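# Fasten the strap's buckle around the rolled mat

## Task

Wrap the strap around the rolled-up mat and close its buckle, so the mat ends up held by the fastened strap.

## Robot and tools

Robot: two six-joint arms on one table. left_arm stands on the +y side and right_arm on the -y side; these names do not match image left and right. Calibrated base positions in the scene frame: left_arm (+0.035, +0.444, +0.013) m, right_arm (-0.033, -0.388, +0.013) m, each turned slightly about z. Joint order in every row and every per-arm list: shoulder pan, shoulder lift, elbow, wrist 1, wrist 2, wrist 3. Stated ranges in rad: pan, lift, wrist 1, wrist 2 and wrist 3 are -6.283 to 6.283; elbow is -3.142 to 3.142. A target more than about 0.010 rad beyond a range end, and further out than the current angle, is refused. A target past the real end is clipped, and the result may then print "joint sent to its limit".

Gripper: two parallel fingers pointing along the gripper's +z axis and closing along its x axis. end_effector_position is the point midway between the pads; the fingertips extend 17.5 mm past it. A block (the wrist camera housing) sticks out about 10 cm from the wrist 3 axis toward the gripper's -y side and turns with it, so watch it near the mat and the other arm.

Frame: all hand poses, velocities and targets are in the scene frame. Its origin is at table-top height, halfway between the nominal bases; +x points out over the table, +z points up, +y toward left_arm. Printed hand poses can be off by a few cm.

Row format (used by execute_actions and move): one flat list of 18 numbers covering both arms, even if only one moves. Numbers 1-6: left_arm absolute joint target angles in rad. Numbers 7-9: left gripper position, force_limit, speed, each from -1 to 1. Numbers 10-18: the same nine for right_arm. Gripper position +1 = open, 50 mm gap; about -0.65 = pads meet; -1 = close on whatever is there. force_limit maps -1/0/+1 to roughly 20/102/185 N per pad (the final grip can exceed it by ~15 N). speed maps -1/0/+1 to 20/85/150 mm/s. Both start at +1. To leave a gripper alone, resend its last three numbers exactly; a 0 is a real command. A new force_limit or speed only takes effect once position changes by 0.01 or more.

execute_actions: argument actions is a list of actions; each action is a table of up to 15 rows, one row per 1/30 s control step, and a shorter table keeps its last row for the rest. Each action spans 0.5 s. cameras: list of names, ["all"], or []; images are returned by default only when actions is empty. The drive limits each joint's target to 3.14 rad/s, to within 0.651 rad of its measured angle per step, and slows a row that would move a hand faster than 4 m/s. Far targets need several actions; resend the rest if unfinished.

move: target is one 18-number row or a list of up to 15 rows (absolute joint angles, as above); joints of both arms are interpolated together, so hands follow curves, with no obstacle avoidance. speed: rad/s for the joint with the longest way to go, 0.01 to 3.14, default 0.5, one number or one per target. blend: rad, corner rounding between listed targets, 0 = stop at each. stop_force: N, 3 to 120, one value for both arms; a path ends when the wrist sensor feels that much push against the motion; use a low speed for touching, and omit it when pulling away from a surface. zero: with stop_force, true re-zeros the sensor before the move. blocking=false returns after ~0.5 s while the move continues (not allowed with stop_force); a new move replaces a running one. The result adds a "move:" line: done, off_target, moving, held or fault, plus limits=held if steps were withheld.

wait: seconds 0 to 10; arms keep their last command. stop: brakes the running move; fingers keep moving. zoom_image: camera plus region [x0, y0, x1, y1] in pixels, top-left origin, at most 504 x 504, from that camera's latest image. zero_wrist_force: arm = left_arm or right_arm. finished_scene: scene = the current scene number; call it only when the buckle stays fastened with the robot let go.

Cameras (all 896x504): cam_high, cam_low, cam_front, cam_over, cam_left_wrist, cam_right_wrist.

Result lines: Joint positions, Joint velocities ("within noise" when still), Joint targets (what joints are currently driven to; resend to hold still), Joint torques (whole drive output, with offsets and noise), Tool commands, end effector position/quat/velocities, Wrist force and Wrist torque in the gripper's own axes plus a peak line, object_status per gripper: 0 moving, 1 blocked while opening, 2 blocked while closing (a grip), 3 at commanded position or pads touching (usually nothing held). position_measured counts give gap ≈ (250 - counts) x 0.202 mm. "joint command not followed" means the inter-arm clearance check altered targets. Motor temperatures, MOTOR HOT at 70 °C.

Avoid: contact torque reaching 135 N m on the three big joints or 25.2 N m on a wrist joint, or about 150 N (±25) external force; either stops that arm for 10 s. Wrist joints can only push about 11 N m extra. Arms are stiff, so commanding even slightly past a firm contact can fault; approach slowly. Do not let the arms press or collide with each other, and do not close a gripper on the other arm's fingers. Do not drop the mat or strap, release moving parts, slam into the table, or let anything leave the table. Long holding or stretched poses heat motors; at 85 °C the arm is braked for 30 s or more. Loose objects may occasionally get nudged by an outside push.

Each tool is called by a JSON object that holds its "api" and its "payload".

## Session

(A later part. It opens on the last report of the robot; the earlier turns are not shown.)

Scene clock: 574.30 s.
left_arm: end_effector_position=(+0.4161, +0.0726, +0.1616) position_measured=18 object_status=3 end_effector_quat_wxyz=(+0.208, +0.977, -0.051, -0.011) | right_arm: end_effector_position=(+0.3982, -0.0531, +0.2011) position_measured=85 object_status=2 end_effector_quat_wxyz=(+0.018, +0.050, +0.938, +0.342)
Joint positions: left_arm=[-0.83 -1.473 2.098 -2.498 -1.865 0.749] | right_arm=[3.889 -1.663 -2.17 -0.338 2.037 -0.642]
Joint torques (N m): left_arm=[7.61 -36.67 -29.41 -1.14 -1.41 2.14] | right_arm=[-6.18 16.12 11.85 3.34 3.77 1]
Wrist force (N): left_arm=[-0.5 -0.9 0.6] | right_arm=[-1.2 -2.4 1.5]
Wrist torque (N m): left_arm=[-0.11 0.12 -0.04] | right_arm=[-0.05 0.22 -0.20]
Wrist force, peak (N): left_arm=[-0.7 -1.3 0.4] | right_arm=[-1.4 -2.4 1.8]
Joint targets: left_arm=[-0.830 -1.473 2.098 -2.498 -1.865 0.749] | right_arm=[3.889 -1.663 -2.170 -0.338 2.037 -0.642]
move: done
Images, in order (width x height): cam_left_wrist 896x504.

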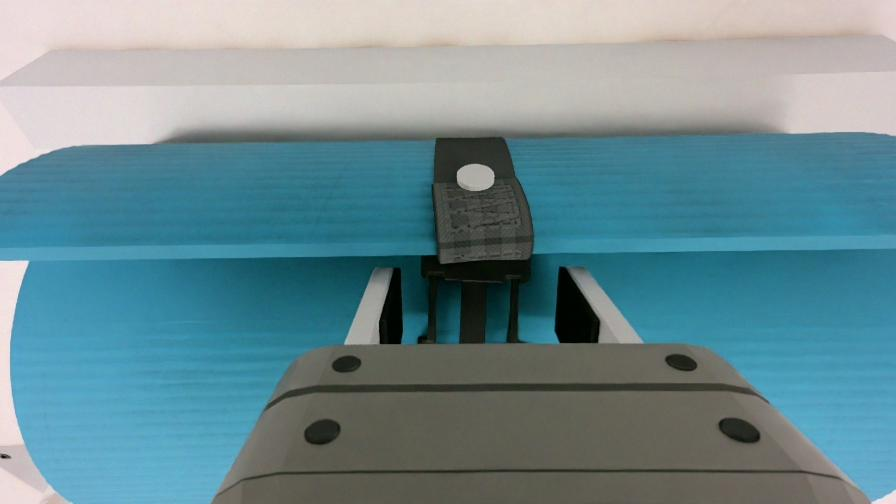

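{"api": "move", "payload": {"target": [-0.8349,-1.4574,2.1037,-2.5208,-1.8637,0.7444,0.9,-0.5,-0.7,3.8888,-1.6630,-2.1703,-0.3384,2.0366,-0.6422,-1,-0.5,-1], "speed": 0.04, "stop_force": 6, "cameras": ["cam_left_wrist"]}}

{"api": "zoom_image", "payload": {"camera": "cam_left_wrist", "region": [340, 80, 620, 350]}}

Scene clock: 583.10 s.
left_arm: end_effector_position=(+0.4158, +0.0694, +0.1544) position_measured=18 object_status=3 end_effector_quat_wxyz=(+0.208, +0.977, -0.052, -0.011) | right_arm: end_effector_position=(+0.3982, -0.0531, +0.2011) position_measured=85 object_status=2 end_effector_quat_wxyz=(+0.018, +0.050, +0.938, +0.342)
Joint positions: left_arm=[-0.835 -1.457 2.104 -2.521 -1.864 0.744] | right_arm=[3.889 -1.663 -2.17 -0.338 2.037 -0.642]
Joint torques (N m): left_arm=[3.23 -33.02 -23.95 -0.35 0.23 0.18] | right_arm=[-6.37 17.18 12 3.27 3.79 0.91]
Motor temperatures (°C): left_arm=[28 34 33 34 37 34] | right_arm=[39 36 26 30 46 40]
Wrist force (N): left_arm=[-1.8 -1.2 -7.4] | right_arm=[-1.2 -2.5 1.5]
Wrist torque (N m): left_arm=[-0.20 0.35 -0.03] | right_arm=[-0.07 0.23 -0.20]
Wrist force, peak (N): left_arm=[-1.7 -1.2 -7.6] | right_arm=[-1.3 -2.7 1.5]
Joint targets: left_arm=[-0.835 -1.457 2.104 -2.521 -1.864 0.744] | right_arm=[3.889 -1.663 -2.170 -0.338 2.037 -0.642]
move: contact (left_arm)
Images, in order (width x height): cam_left_wrist 896x504.

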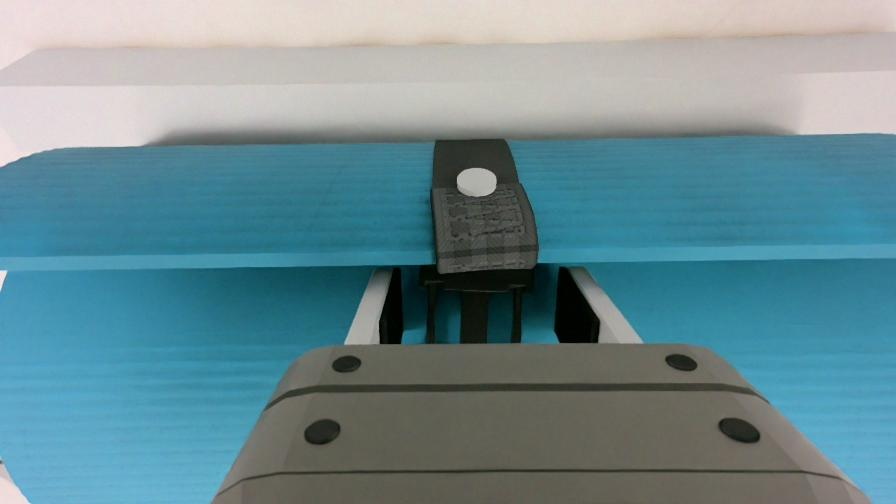

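Scaled by 1.800.

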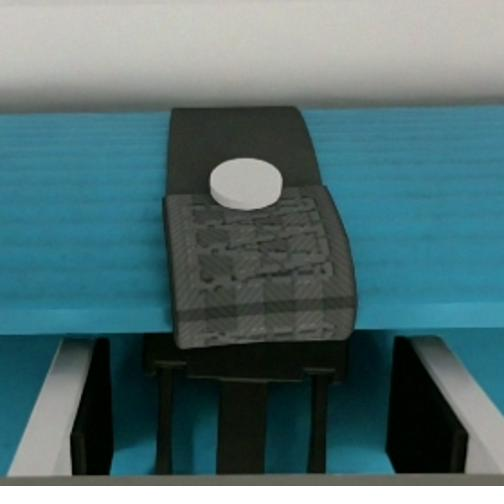

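{"api": "move", "payload": {"target": [-0.8349,-1.4574,2.1037,-2.5208,-1.8637,0.7444,-1,-0.5,-0.8,3.8888,-1.6630,-2.1703,-0.3384,2.0366,-0.6422,-1,-0.5,-1], "cameras": ["cam_left_wrist"]}}

Scene clock: 585.73 s.
left_arm: end_effector_position=(+0.4158, +0.0694, +0.1544) position_measured=91 object_status=2 end_effector_quat_wxyz=(+0.208, +0.977, -0.052, -0.011) | right_arm: end_effector_position=(+0.3982, -0.0531, +0.2011) position_measured=85 object_status=2 end_effector_quat_wxyz=(+0.018, +0.050, +0.938, +0.342)
Joint positions: left_arm=[-0.835 -1.457 2.104 -2.521 -1.864 0.744] | right_arm=[3.889 -1.663 -2.17 -0.338 2.037 -0.642]
Joint torques (N m): left_arm=[5.37 -33.88 -24.39 -1.51 -2.01 2.23] | right_arm=[-5.37 16.72 12.08 3.43 3.75 0.99]
Wrist force (N): left_arm=[2.3 -3.4 -3.5] | right_arm=[-1.1 -2.6 1.6]
Wrist torque (N m): left_arm=[-0.15 0.26 -0.11] | right_arm=[-0.07 0.21 -0.20]
Wrist force, peak (N): left_arm=[-1.8 -1.2 -7.7] | right_arm=[-1.4 -2.6 1.6]
Joint targets: left_arm=[-0.835 -1.457 2.104 -2.521 -1.864 0.744] | right_arm=[3.889 -1.663 -2.170 -0.338 2.037 -0.642]
move: done
Images, in order (width x height): cam_left_wrist 896x504.

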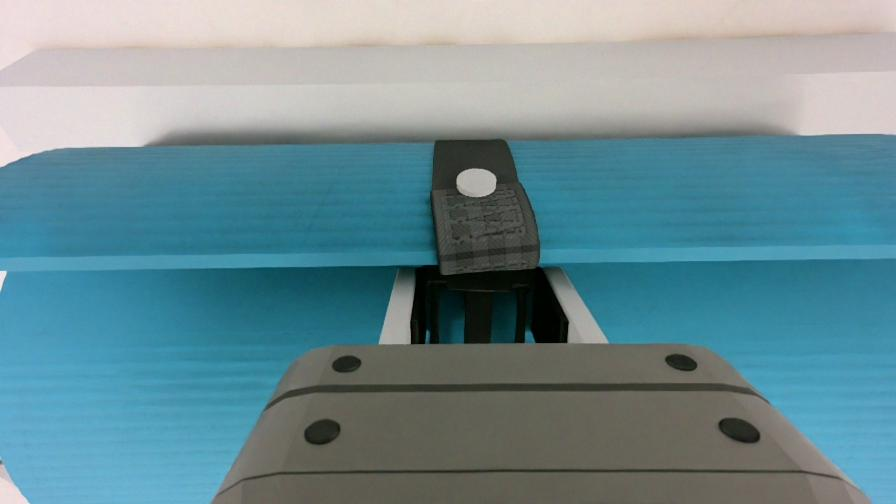

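{"api": "move", "payload": {"target": [[-0.8659,-1.4740,2.0430,-2.4522,-1.8543,0.7133,-1,-0.5,-0.8,3.8888,-1.6630,-2.1703,-0.3384,2.0366,-0.6422,-1,-0.5,-1],[-0.9859,-1.4575,1.8205,-2.0040,-1.6228,0.6369,-1,-0.5,-0.8,3.992,-1.6246,-2.004,-0.7774,1.8058,-0.6343,-1,-0.5,-1]], "speed": 0.15, "stop_force": 45, "cameras": ["cam_left_wrist","cam_over","cam_front","cam_low"]}}

{"api": "zoom_image", "payload": {"camera": "cam_front", "region": [320, 140, 500, 230]}}

{"api": "zoom_image", "payload": {"camera": "cam_over", "region": [290, 110, 490, 230]}}

{"api": "zoom_image", "payload": {"camera": "cam_low", "region": [480, 150, 600, 220]}}

Scene clock: 606.07 s.
left_arm: end_effector_position=(+0.4089, +0.0460, +0.2071) position_measured=91 object_status=2 end_effector_quat_wxyz=(+0.044, +0.998, -0.053, -0.002) | right_arm: end_effector_position=(+0.3977, -0.0535, +0.2059) position_measured=85 object_status=2 end_effector_quat_wxyz=(+0.010, +0.052, +0.980, +0.190)
Joint positions: left_arm=[-0.986 -1.457 1.82 -2.004 -1.623 0.637] | right_arm=[3.992 -1.625 -2.004 -0.777 1.806 -0.634]
Joint torques (N m): left_arm=[8.9 -35.18 -17.85 -4.34 -1.78 2.51] | right_arm=[-6.44 16.98 15.17 2.96 3.47 -0.31]
Wrist force (N): left_arm=[0.3 -0.8 1.2] | right_arm=[-1.0 -2.2 3.2]
Wrist torque (N m): left_arm=[-0.01 -0.01 0.04] | right_arm=[-0.04 0.01 -0.12]
Wrist force, peak (N): left_arm=[-0.8 -20.2 -14.6] | right_arm=[-1.3 -3.9 1.9]
Joint targets: left_arm=[-0.986 -1.457 1.821 -2.004 -1.623 0.637] | right_arm=[3.992 -1.625 -2.004 -0.777 1.806 -0.634]
move: done
Images, in order (width x height): cam_low 896x504, cam_front 896x504, cam_over 896x504, cam_left_wrist 896x504.

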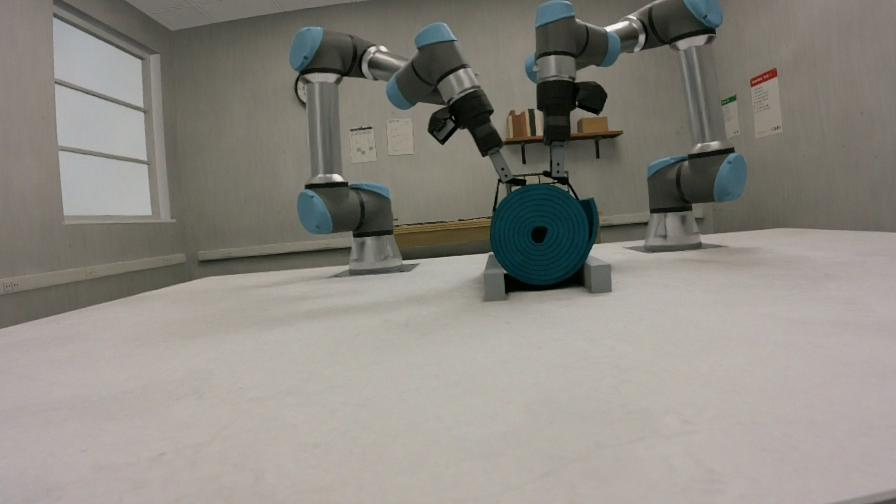

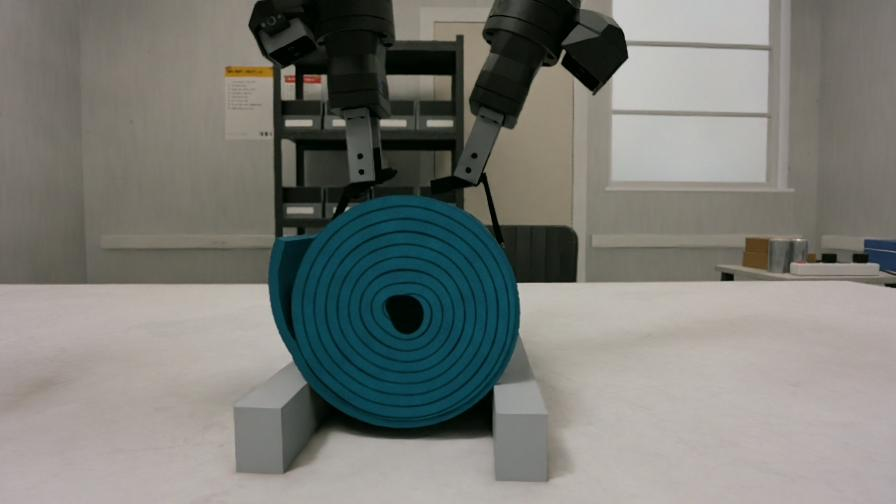

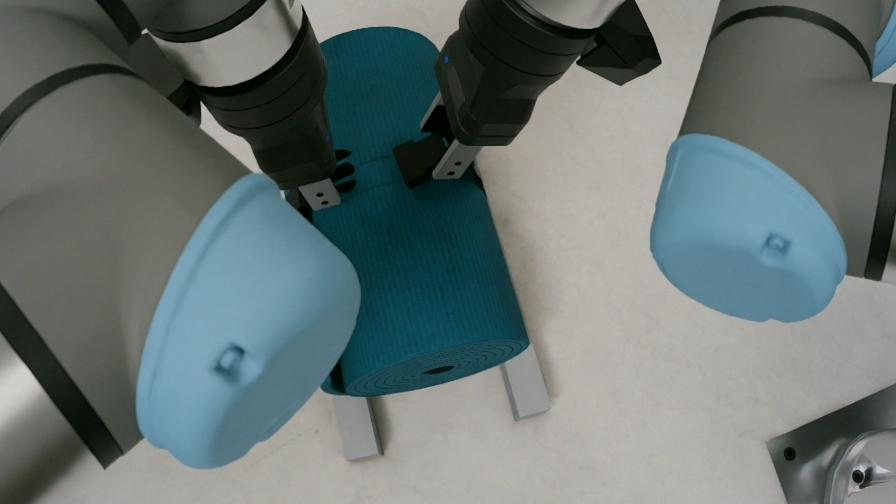

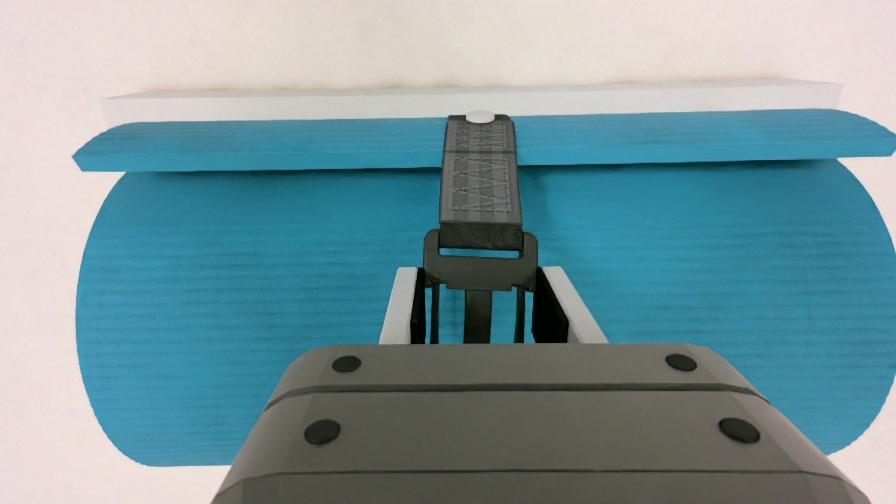

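Scaled by 2.800.

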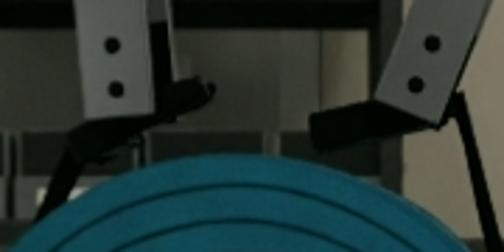

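Scaled by 2.520.

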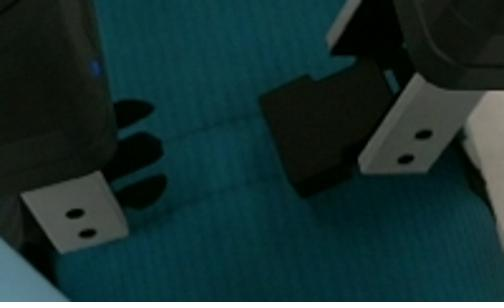

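Scaled by 4.200.

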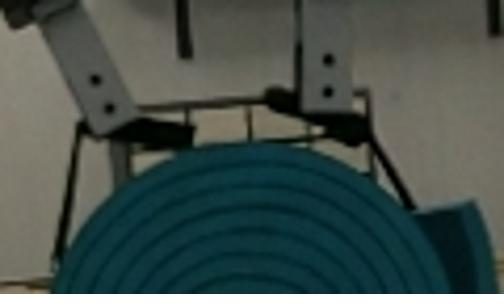

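{"api": "move", "payload": {"target": [-1.0452,-1.3734,1.7251,-1.8933,-1.5517,0.5786,-1,-0.5,-0.8,4.0427,-1.6092,-1.987,-0.8309,1.7043,-0.4258,-1,-0.5,-1], "speed": 0.1, "stop_force": 45, "cameras": ["cam_over","cam_front","cam_low","cam_right_wrist"]}}

{"api": "zoom_image", "payload": {"camera": "cam_front", "region": [320, 140, 500, 230]}}

{"api": "zoom_image", "payload": {"camera": "cam_over", "region": [310, 110, 490, 220]}}

{"api": "zoom_image", "payload": {"camera": "cam_low", "region": [480, 150, 600, 220]}}

Scene clock: 641.40 s.
left_arm: end_effector_position=(+0.4063, +0.0229, +0.1950) position_measured=91 object_status=2 end_effector_quat_wxyz=(-0.017, +0.998, -0.053, +0.001) | right_arm: end_effector_position=(+0.3969, -0.0522, +0.2094) position_measured=85 object_status=2 end_effector_quat_wxyz=(+0.022, +0.139, +0.978, +0.155)
Joint positions: left_arm=[-1.045 -1.373 1.725 -1.893 -1.552 0.579] | right_arm=[4.043 -1.609 -1.987 -0.831 1.704 -0.426]
Joint torques (N m): left_arm=[9.51 -44.61 -18.05 -5.46 -1.64 2.55] | right_arm=[-6.27 19.5 19.95 6.13 3.56 -0.52]
Wrist force (N): left_arm=[0.0 -0.7 1.0] | right_arm=[-1.8 -3.1 5.6]
Wrist torque (N m): left_arm=[0.07 0.03 0.07] | right_arm=[-0.10 -0.01 -0.04]
Wrist force, peak (N): left_arm=[0.1 -1.2 1.4] | right_arm=[-1.8 -3.3 6.1]
Joint targets: left_arm=[-1.045 -1.373 1.725 -1.893 -1.552 0.579] | right_arm=[4.043 -1.609 -1.987 -0.831 1.704 -0.426]
move: done
Images, in order (width x height): cam_low 896x504, cam_front 896x504, cam_over 896x504, cam_right_wrist 896x504.

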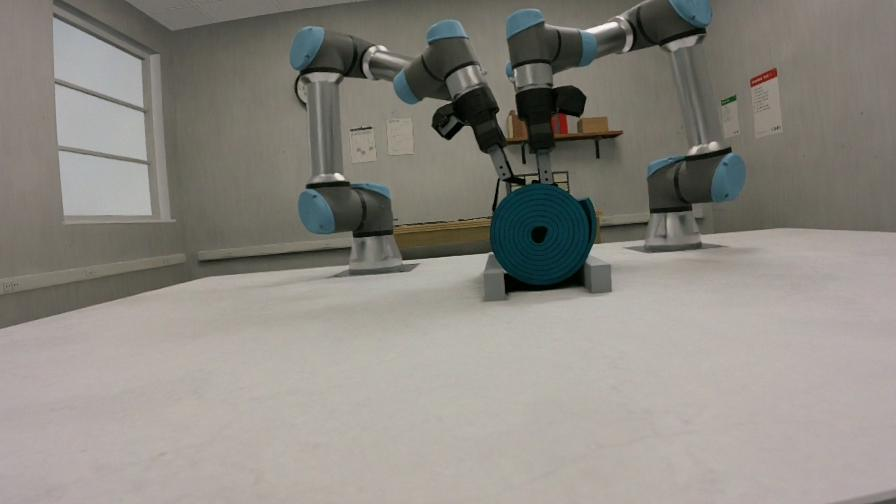

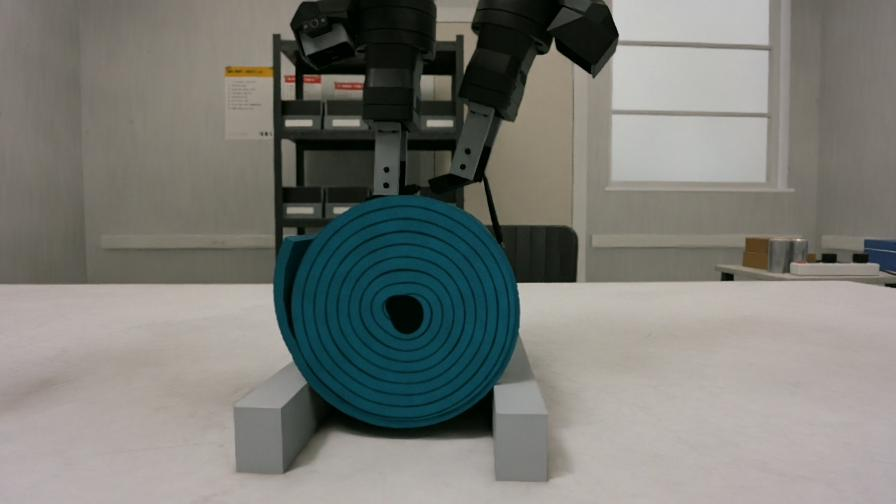

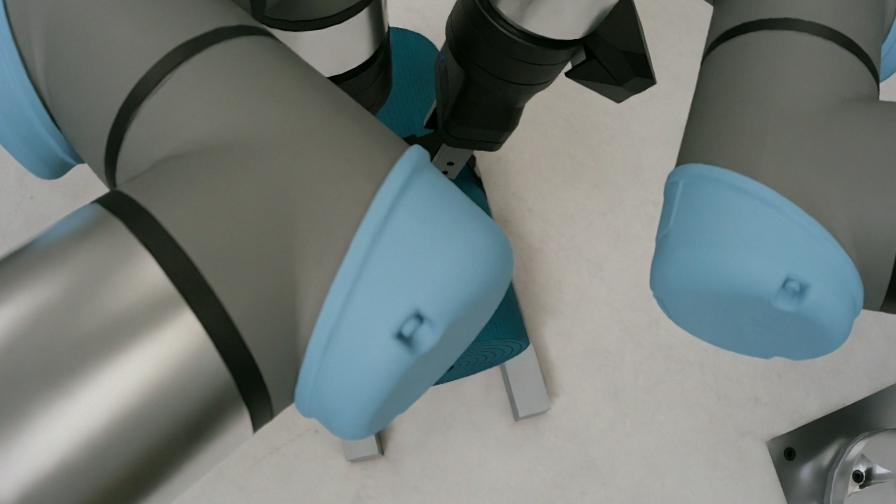

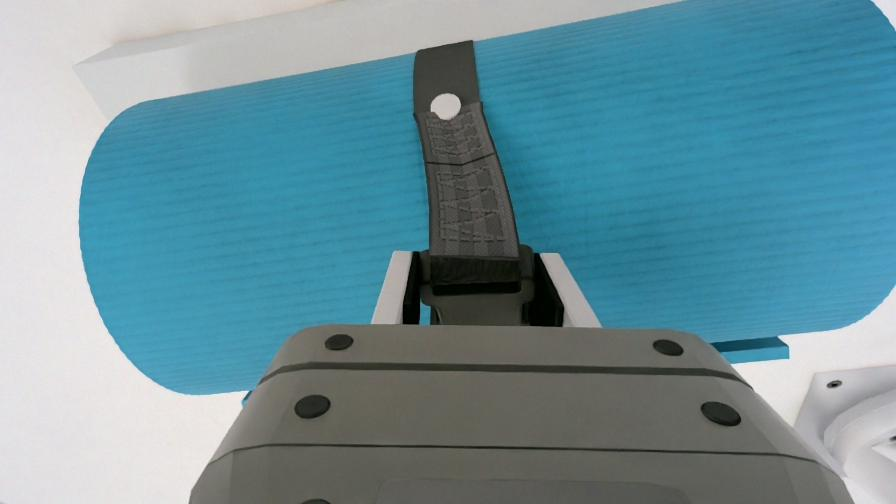

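Scaled by 2.800.

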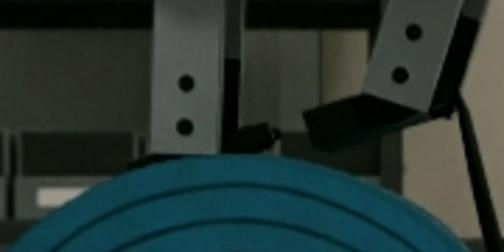

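Scaled by 2.800.

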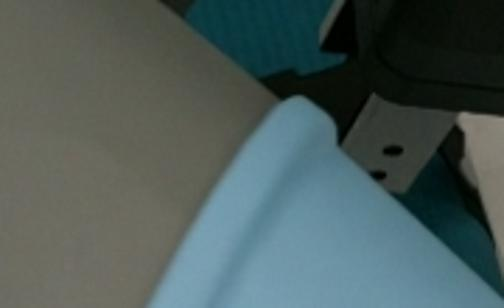

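Scaled by 4.200.

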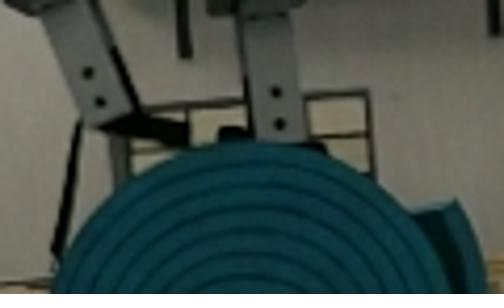

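{"api": "execute_actions", "payload": {"actions": [], "cameras": ["cam_high","cam_left_wrist"]}}

{"api": "zoom_image", "payload": {"camera": "cam_high", "region": [410, 160, 510, 230]}}

Scene clock: 645.97 s.
left_arm: end_effector_position=(+0.4063, +0.0229, +0.1950) position_measured=91 object_status=2 end_effector_quat_wxyz=(-0.017, +0.998, -0.053, +0.001) | right_arm: end_effector_position=(+0.3969, -0.0522, +0.2093) position_measured=85 object_status=2 end_effector_quat_wxyz=(+0.022, +0.139, +0.978, +0.155)
Joint positions: left_arm=[-1.045 -1.373 1.725 -1.893 -1.552 0.579] | right_arm=[4.043 -1.609 -1.987 -0.831 1.704 -0.426]
Joint velocities: within noise
Joint torques (N m): left_arm=[8.74 -43.58 -17.68 -5.43 -1.53 2.47] | right_arm=[-5.54 17.59 18.66 6.2 3.56 0.73]
Motor temperatures (°C): left_arm=[28 34 32 34 37 34] | right_arm=[39 36 25 30 45 40]
Wrist force (N): left_arm=[0.1 -0.7 1.1] | right_arm=[-1.8 -3.2 5.9]
Wrist torque (N m): left_arm=[0.07 0.01 0.06] | right_arm=[-0.09 -0.01 -0.04]
Wrist force, peak (N): left_arm=[0.1 -0.8 1.3] | right_arm=[-1.8 -3.4 6.0]
Joint targets: left_arm=[-1.045 -1.373 1.725 -1.893 -1.552 0.579] | right_arm=[4.043 -1.609 -1.987 -0.831 1.704 -0.426]
Tool commands: left_gripper/position=-1.0 left_gripper/force_limit=-0.5 left_gripper/speed=-0.8 right_gripper/position=-1.0 right_gripper/force_limit=-0.5 right_gripper/speed=-1.0
Images, in order (width x height): cam_high 896x504, cam_left_wrist 896x504.

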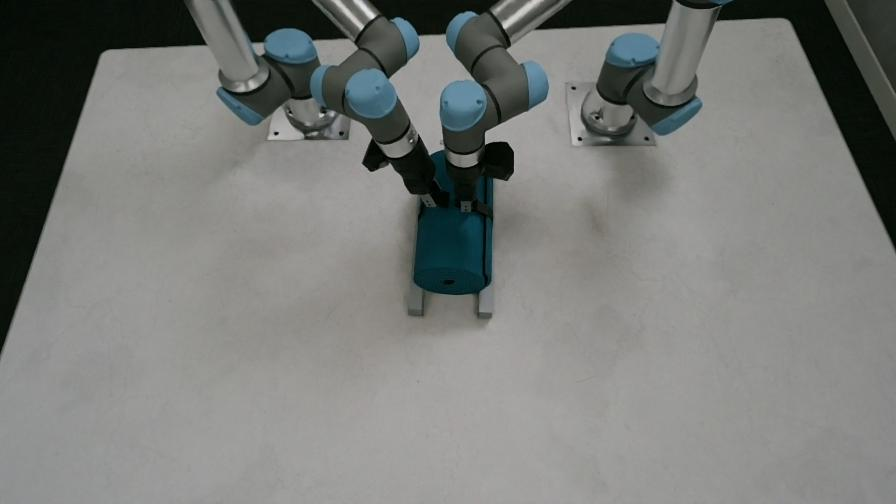

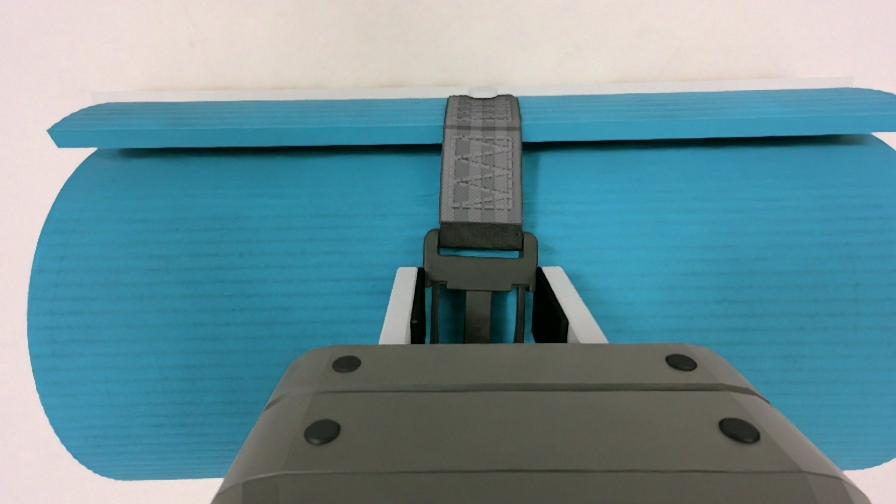

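Scaled by 5.040.

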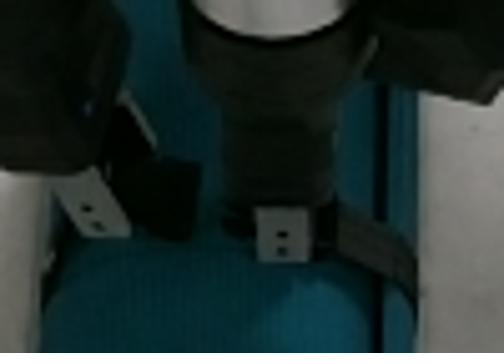

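{"api": "move", "payload": {"target": [-1.0324,-1.3865,1.7576,-1.9853,-1.6,0.5906,-1,-0.5,-0.8,4.0427,-1.6092,-1.987,-0.8309,1.7043,-0.4258,-1,-0.5,-1], "speed": 0.05, "stop_force": 10, "cameras": ["cam_front","cam_low","cam_high"]}}

{"api": "zoom_image", "payload": {"camera": "cam_front", "region": [340, 150, 480, 220]}}

{"api": "zoom_image", "payload": {"camera": "cam_low", "region": [490, 160, 580, 210]}}

{"api": "zoom_image", "payload": {"camera": "cam_high", "region": [420, 180, 490, 230]}}

Scene clock: 660.87 s.
left_arm: end_effector_position=(+0.4055, +0.0125, +0.1964) position_measured=91 object_status=2 end_effector_quat_wxyz=(+0.026, +0.998, -0.052, -0.001) | right_arm: end_effector_position=(+0.3969, -0.0522, +0.2093) position_measured=85 object_status=2 end_effector_quat_wxyz=(+0.022, +0.139, +0.978, +0.155)
Joint positions: left_arm=[-1.032 -1.387 1.758 -1.985 -1.6 0.591] | right_arm=[4.043 -1.609 -1.987 -0.831 1.704 -0.426]
Joint torques (N m): left_arm=[-7.16 -30.17 -31.72 -1.59 1.24 -0.9] | right_arm=[-4.33 17.93 18.51 6.06 3.49 0.75]
Wrist force (N): left_arm=[-0.6 -5.4 -1.5] | right_arm=[-1.9 -4.4 5.5]
Wrist torque (N m): left_arm=[0.05 -0.04 -0.04] | right_arm=[-0.15 -0.01 -0.05]
Wrist force, peak (N): left_arm=[-0.3 -6.7 -2.1] | right_arm=[-2.1 -4.9 5.2]
Joint targets: left_arm=[-1.032 -1.387 1.758 -1.985 -1.600 0.591] | right_arm=[4.043 -1.609 -1.987 -0.831 1.704 -0.426]
move: done
Images, in order (width x height): cam_high 896x504, cam_low 896x504, cam_front 896x504.

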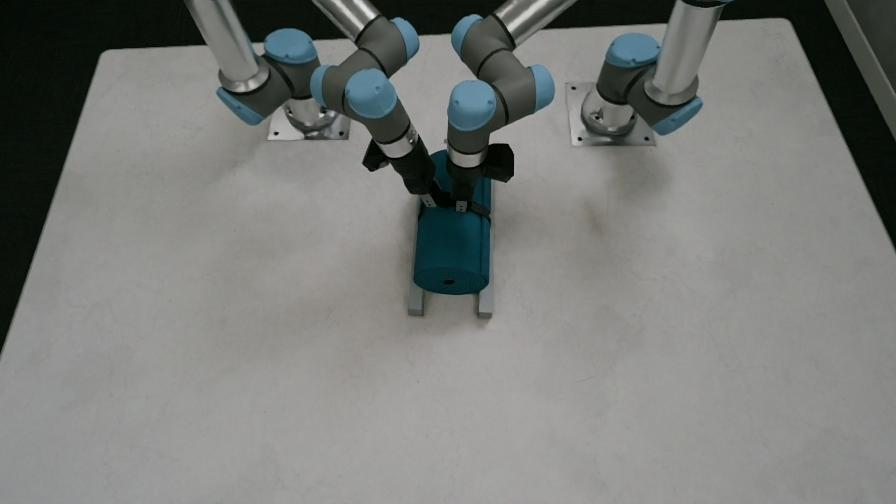

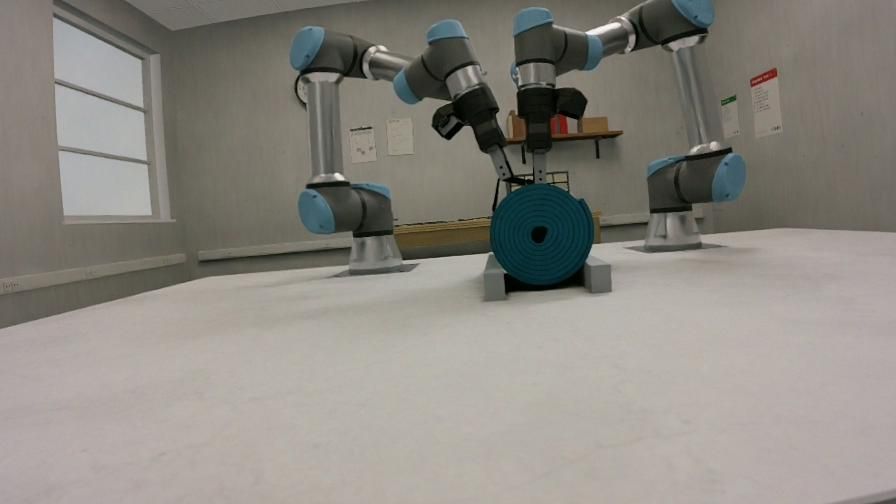

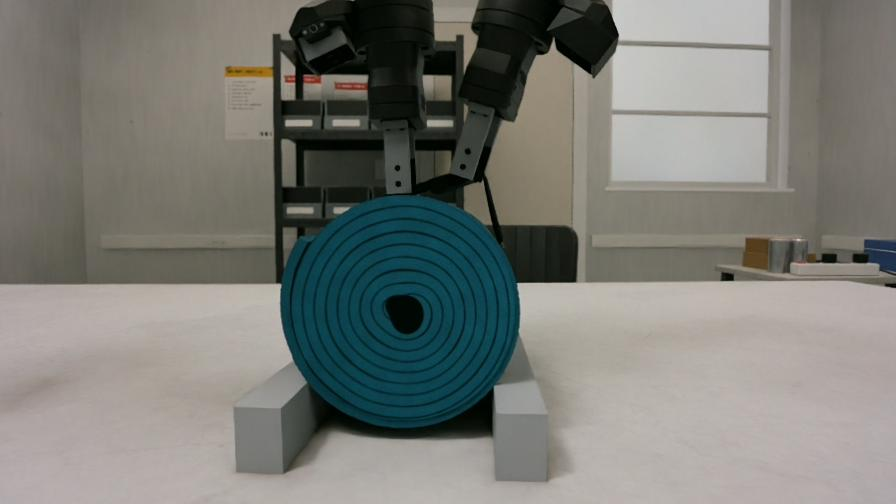

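Scaled by 3.600.

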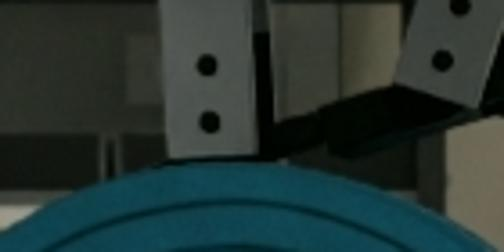

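Scaled by 5.600.

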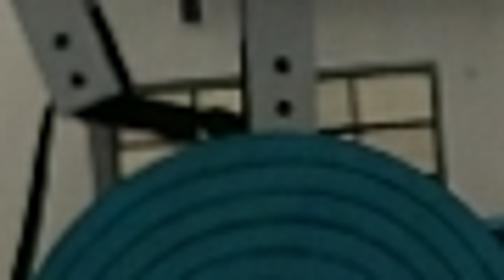

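Scaled by 7.200.

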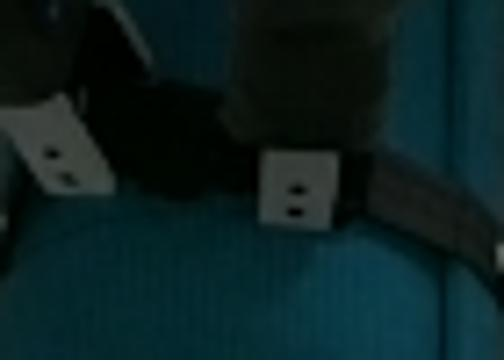

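{"api": "move", "payload": {"target": [-1.0442,-1.3712,1.7299,-1.9732,-1.5995,0.5794,-1,-0.5,-0.8,4.0427,-1.6092,-1.987,-0.8309,1.7043,-0.4258,-1,-0.5,-1], "speed": 0.03, "stop_force": 20, "cameras": ["cam_front","cam_low","cam_high","cam_right_wrist"]}}

{"api": "zoom_image", "payload": {"camera": "cam_front", "region": [340, 150, 480, 220]}}

{"api": "zoom_image", "payload": {"camera": "cam_low", "region": [490, 160, 580, 210]}}

{"api": "zoom_image", "payload": {"camera": "cam_high", "region": [420, 180, 490, 230]}}

Scene clock: 671.07 s.
left_arm: end_effector_position=(+0.4054, +0.0114, +0.1967) position_measured=91 object_status=2 end_effector_quat_wxyz=(+0.026, +0.998, -0.052, -0.001) | right_arm: end_effector_position=(+0.3969, -0.0522, +0.2093) position_measured=85 object_status=2 end_effector_quat_wxyz=(+0.022, +0.139, +0.978, +0.155)
Joint positions: left_arm=[-1.034 -1.385 1.755 -1.984 -1.6 0.589] | right_arm=[4.043 -1.609 -1.987 -0.831 1.704 -0.426]
Joint torques (N m): left_arm=[-0.15 -43.49 -23.62 -9.42 -5.3 2.29] | right_arm=[11.92 17.8 37.4 8.92 3.52 0.65]
Wrist force (N): left_arm=[1.0 -23.7 -0.8] | right_arm=[-4.4 -20.9 -4.4]
Wrist torque (N m): left_arm=[0.03 0.00 0.14] | right_arm=[-0.22 0.05 -0.17]
Wrist force, peak (N): left_arm=[0.5 -33.3 1.2] | right_arm=[-5.3 -26.7 -7.5]
Joint targets: left_arm=[-1.034 -1.385 1.755 -1.984 -1.600 0.589] | right_arm=[4.043 -1.609 -1.987 -0.831 1.704 -0.426]
move: contact (left_arm); left_arm: the elbow is farthest, 0.025 rad from its target
Images, in order (width x height): cam_high 896x504, cam_low 896x504, cam_front 896x504, cam_right_wrist 896x504.

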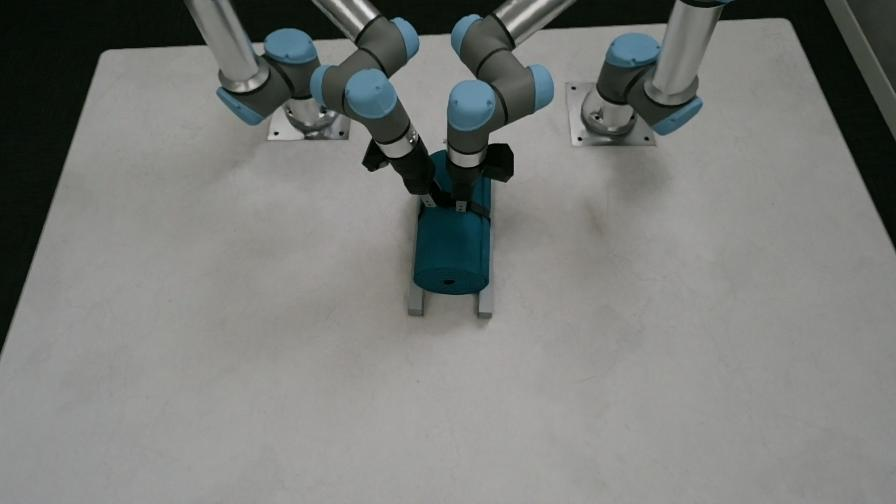

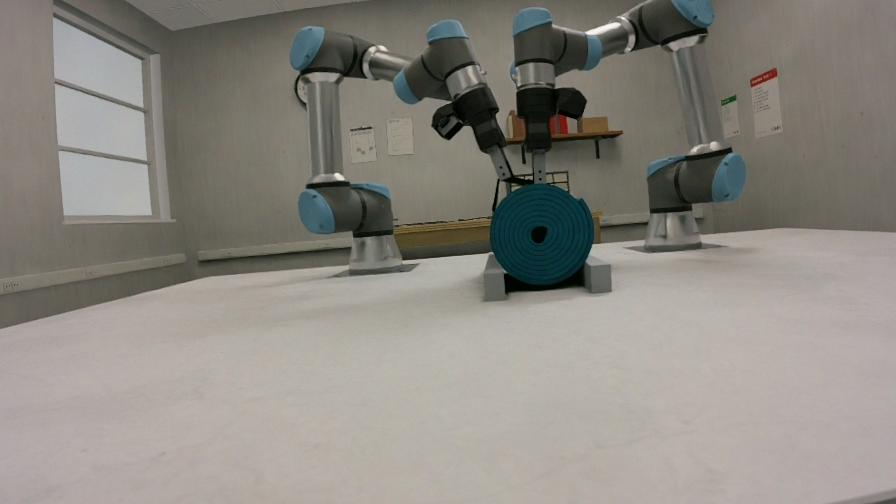

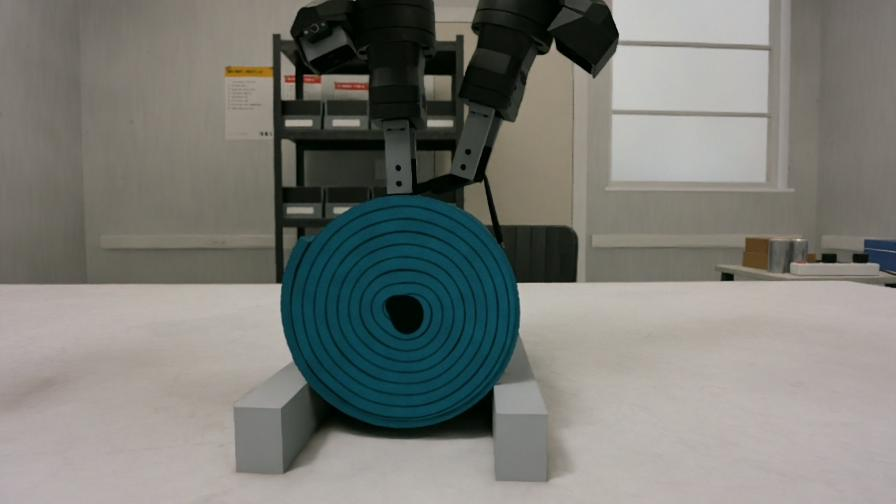

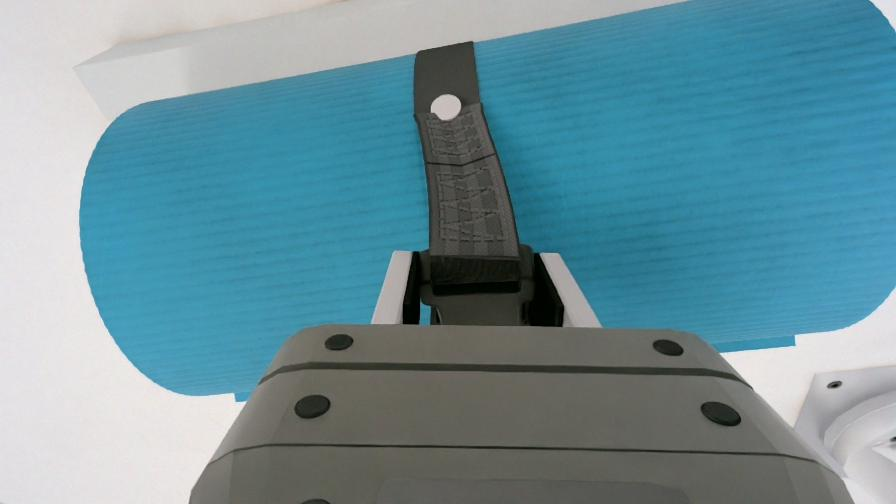

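Scaled by 3.600.

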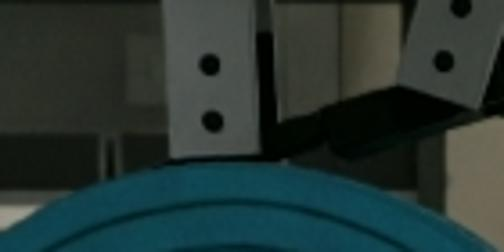

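Scaled by 5.600.

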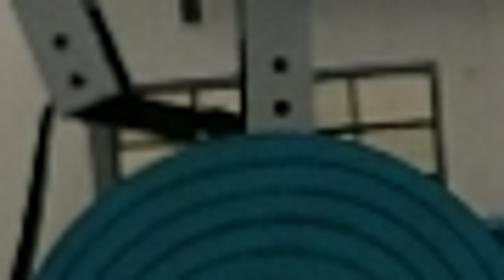

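Scaled by 7.200.

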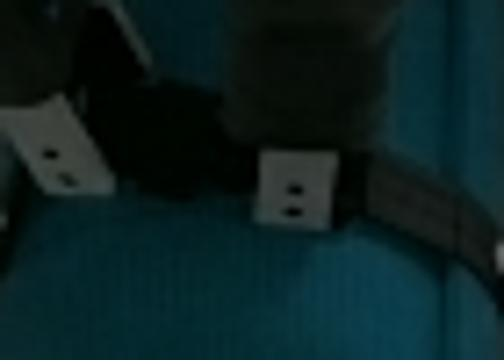

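{"api": "move", "payload": {"target": [-0.9859,-1.4575,1.8205,-2.0040,-1.6228,0.6369,-1,-0.5,-0.8,4.0427,-1.6092,-1.987,-0.8309,1.7043,-0.4258,-1,-0.5,-1], "speed": 0.12, "cameras": ["cam_over","cam_front"]}}

{"api": "zoom_image", "payload": {"camera": "cam_over", "region": [310, 120, 480, 215]}}

{"api": "zoom_image", "payload": {"camera": "cam_front", "region": [320, 140, 500, 230]}}

Scene clock: 689.30 s.
left_arm: end_effector_position=(+0.4090, +0.0461, +0.2071) position_measured=91 object_status=2 end_effector_quat_wxyz=(+0.044, +0.998, -0.053, -0.002) end_effector_velocity=(+0.000, -0.001, +0.000) end_effector_angular_velocity=(+0.003, -0.002, +0.003) | right_arm: end_effector_position=(+0.3969, -0.0521, +0.2093) position_measured=85 object_status=2 end_effector_quat_wxyz=(+0.022, +0.139, +0.978, +0.155)
Joint positions: left_arm=[-0.986 -1.458 1.821 -2.004 -1.623 0.637] | right_arm=[4.043 -1.609 -1.987 -0.831 1.704 -0.426]
Joint velocities: left_arm=[-0.002 0.003 -0.004 0.002 0.003 -0.005] | right_arm=[within noise]
Joint torques (N m): left_arm=[-6.9 -22.99 -31.37 -1.52 1.46 -2.82] | right_arm=[-6.46 19.21 20.65 3.5 3.6 0.64]
Wrist force (N): left_arm=[0.0 -0.2 1.3] | right_arm=[-2.3 -2.4 5.6]
Wrist torque (N m): left_arm=[0.08 0.02 -0.05] | right_arm=[0.00 0.07 -0.04]
Wrist force, peak (N): left_arm=[0.9 -24.4 -1.0] | right_arm=[-4.6 -21.6 -4.8]
Joint targets: left_arm=[-0.986 -1.457 1.821 -2.004 -1.623 0.637] | right_arm=[4.043 -1.609 -1.987 -0.831 1.704 -0.426]
move: done
Images, in order (width x height): cam_front 896x504, cam_over 896x504.

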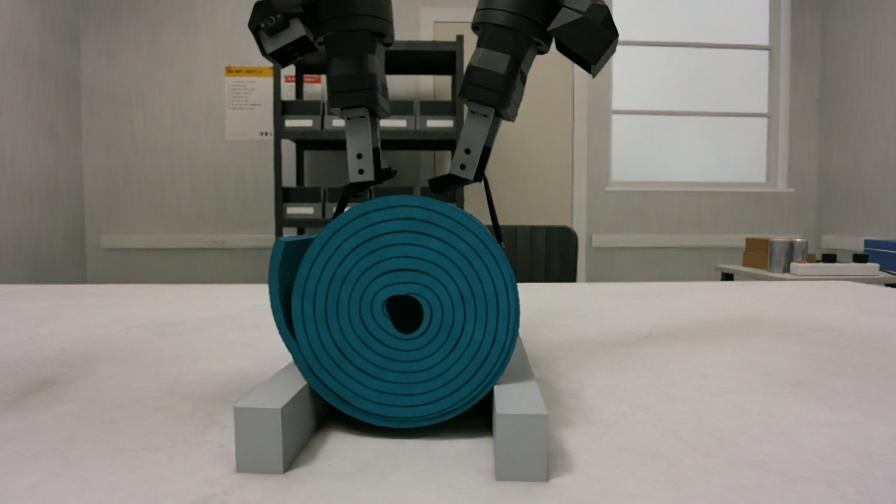

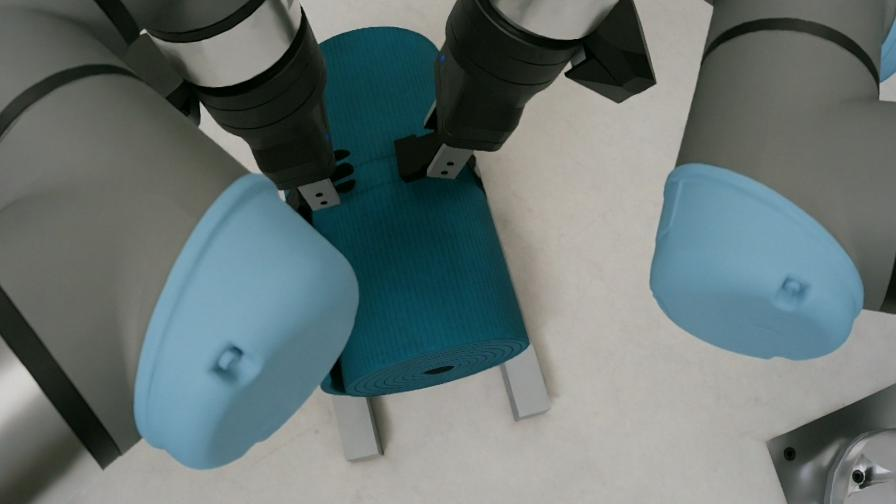

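Scaled by 2.965.

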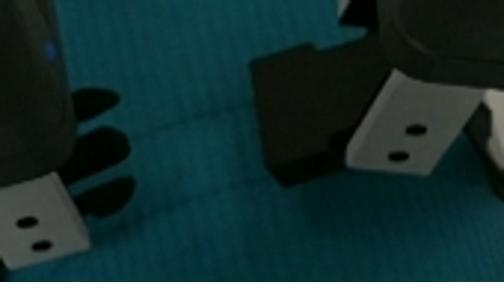

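Scaled by 2.800.

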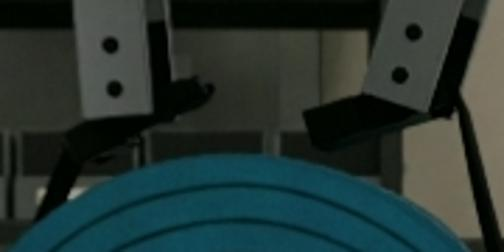

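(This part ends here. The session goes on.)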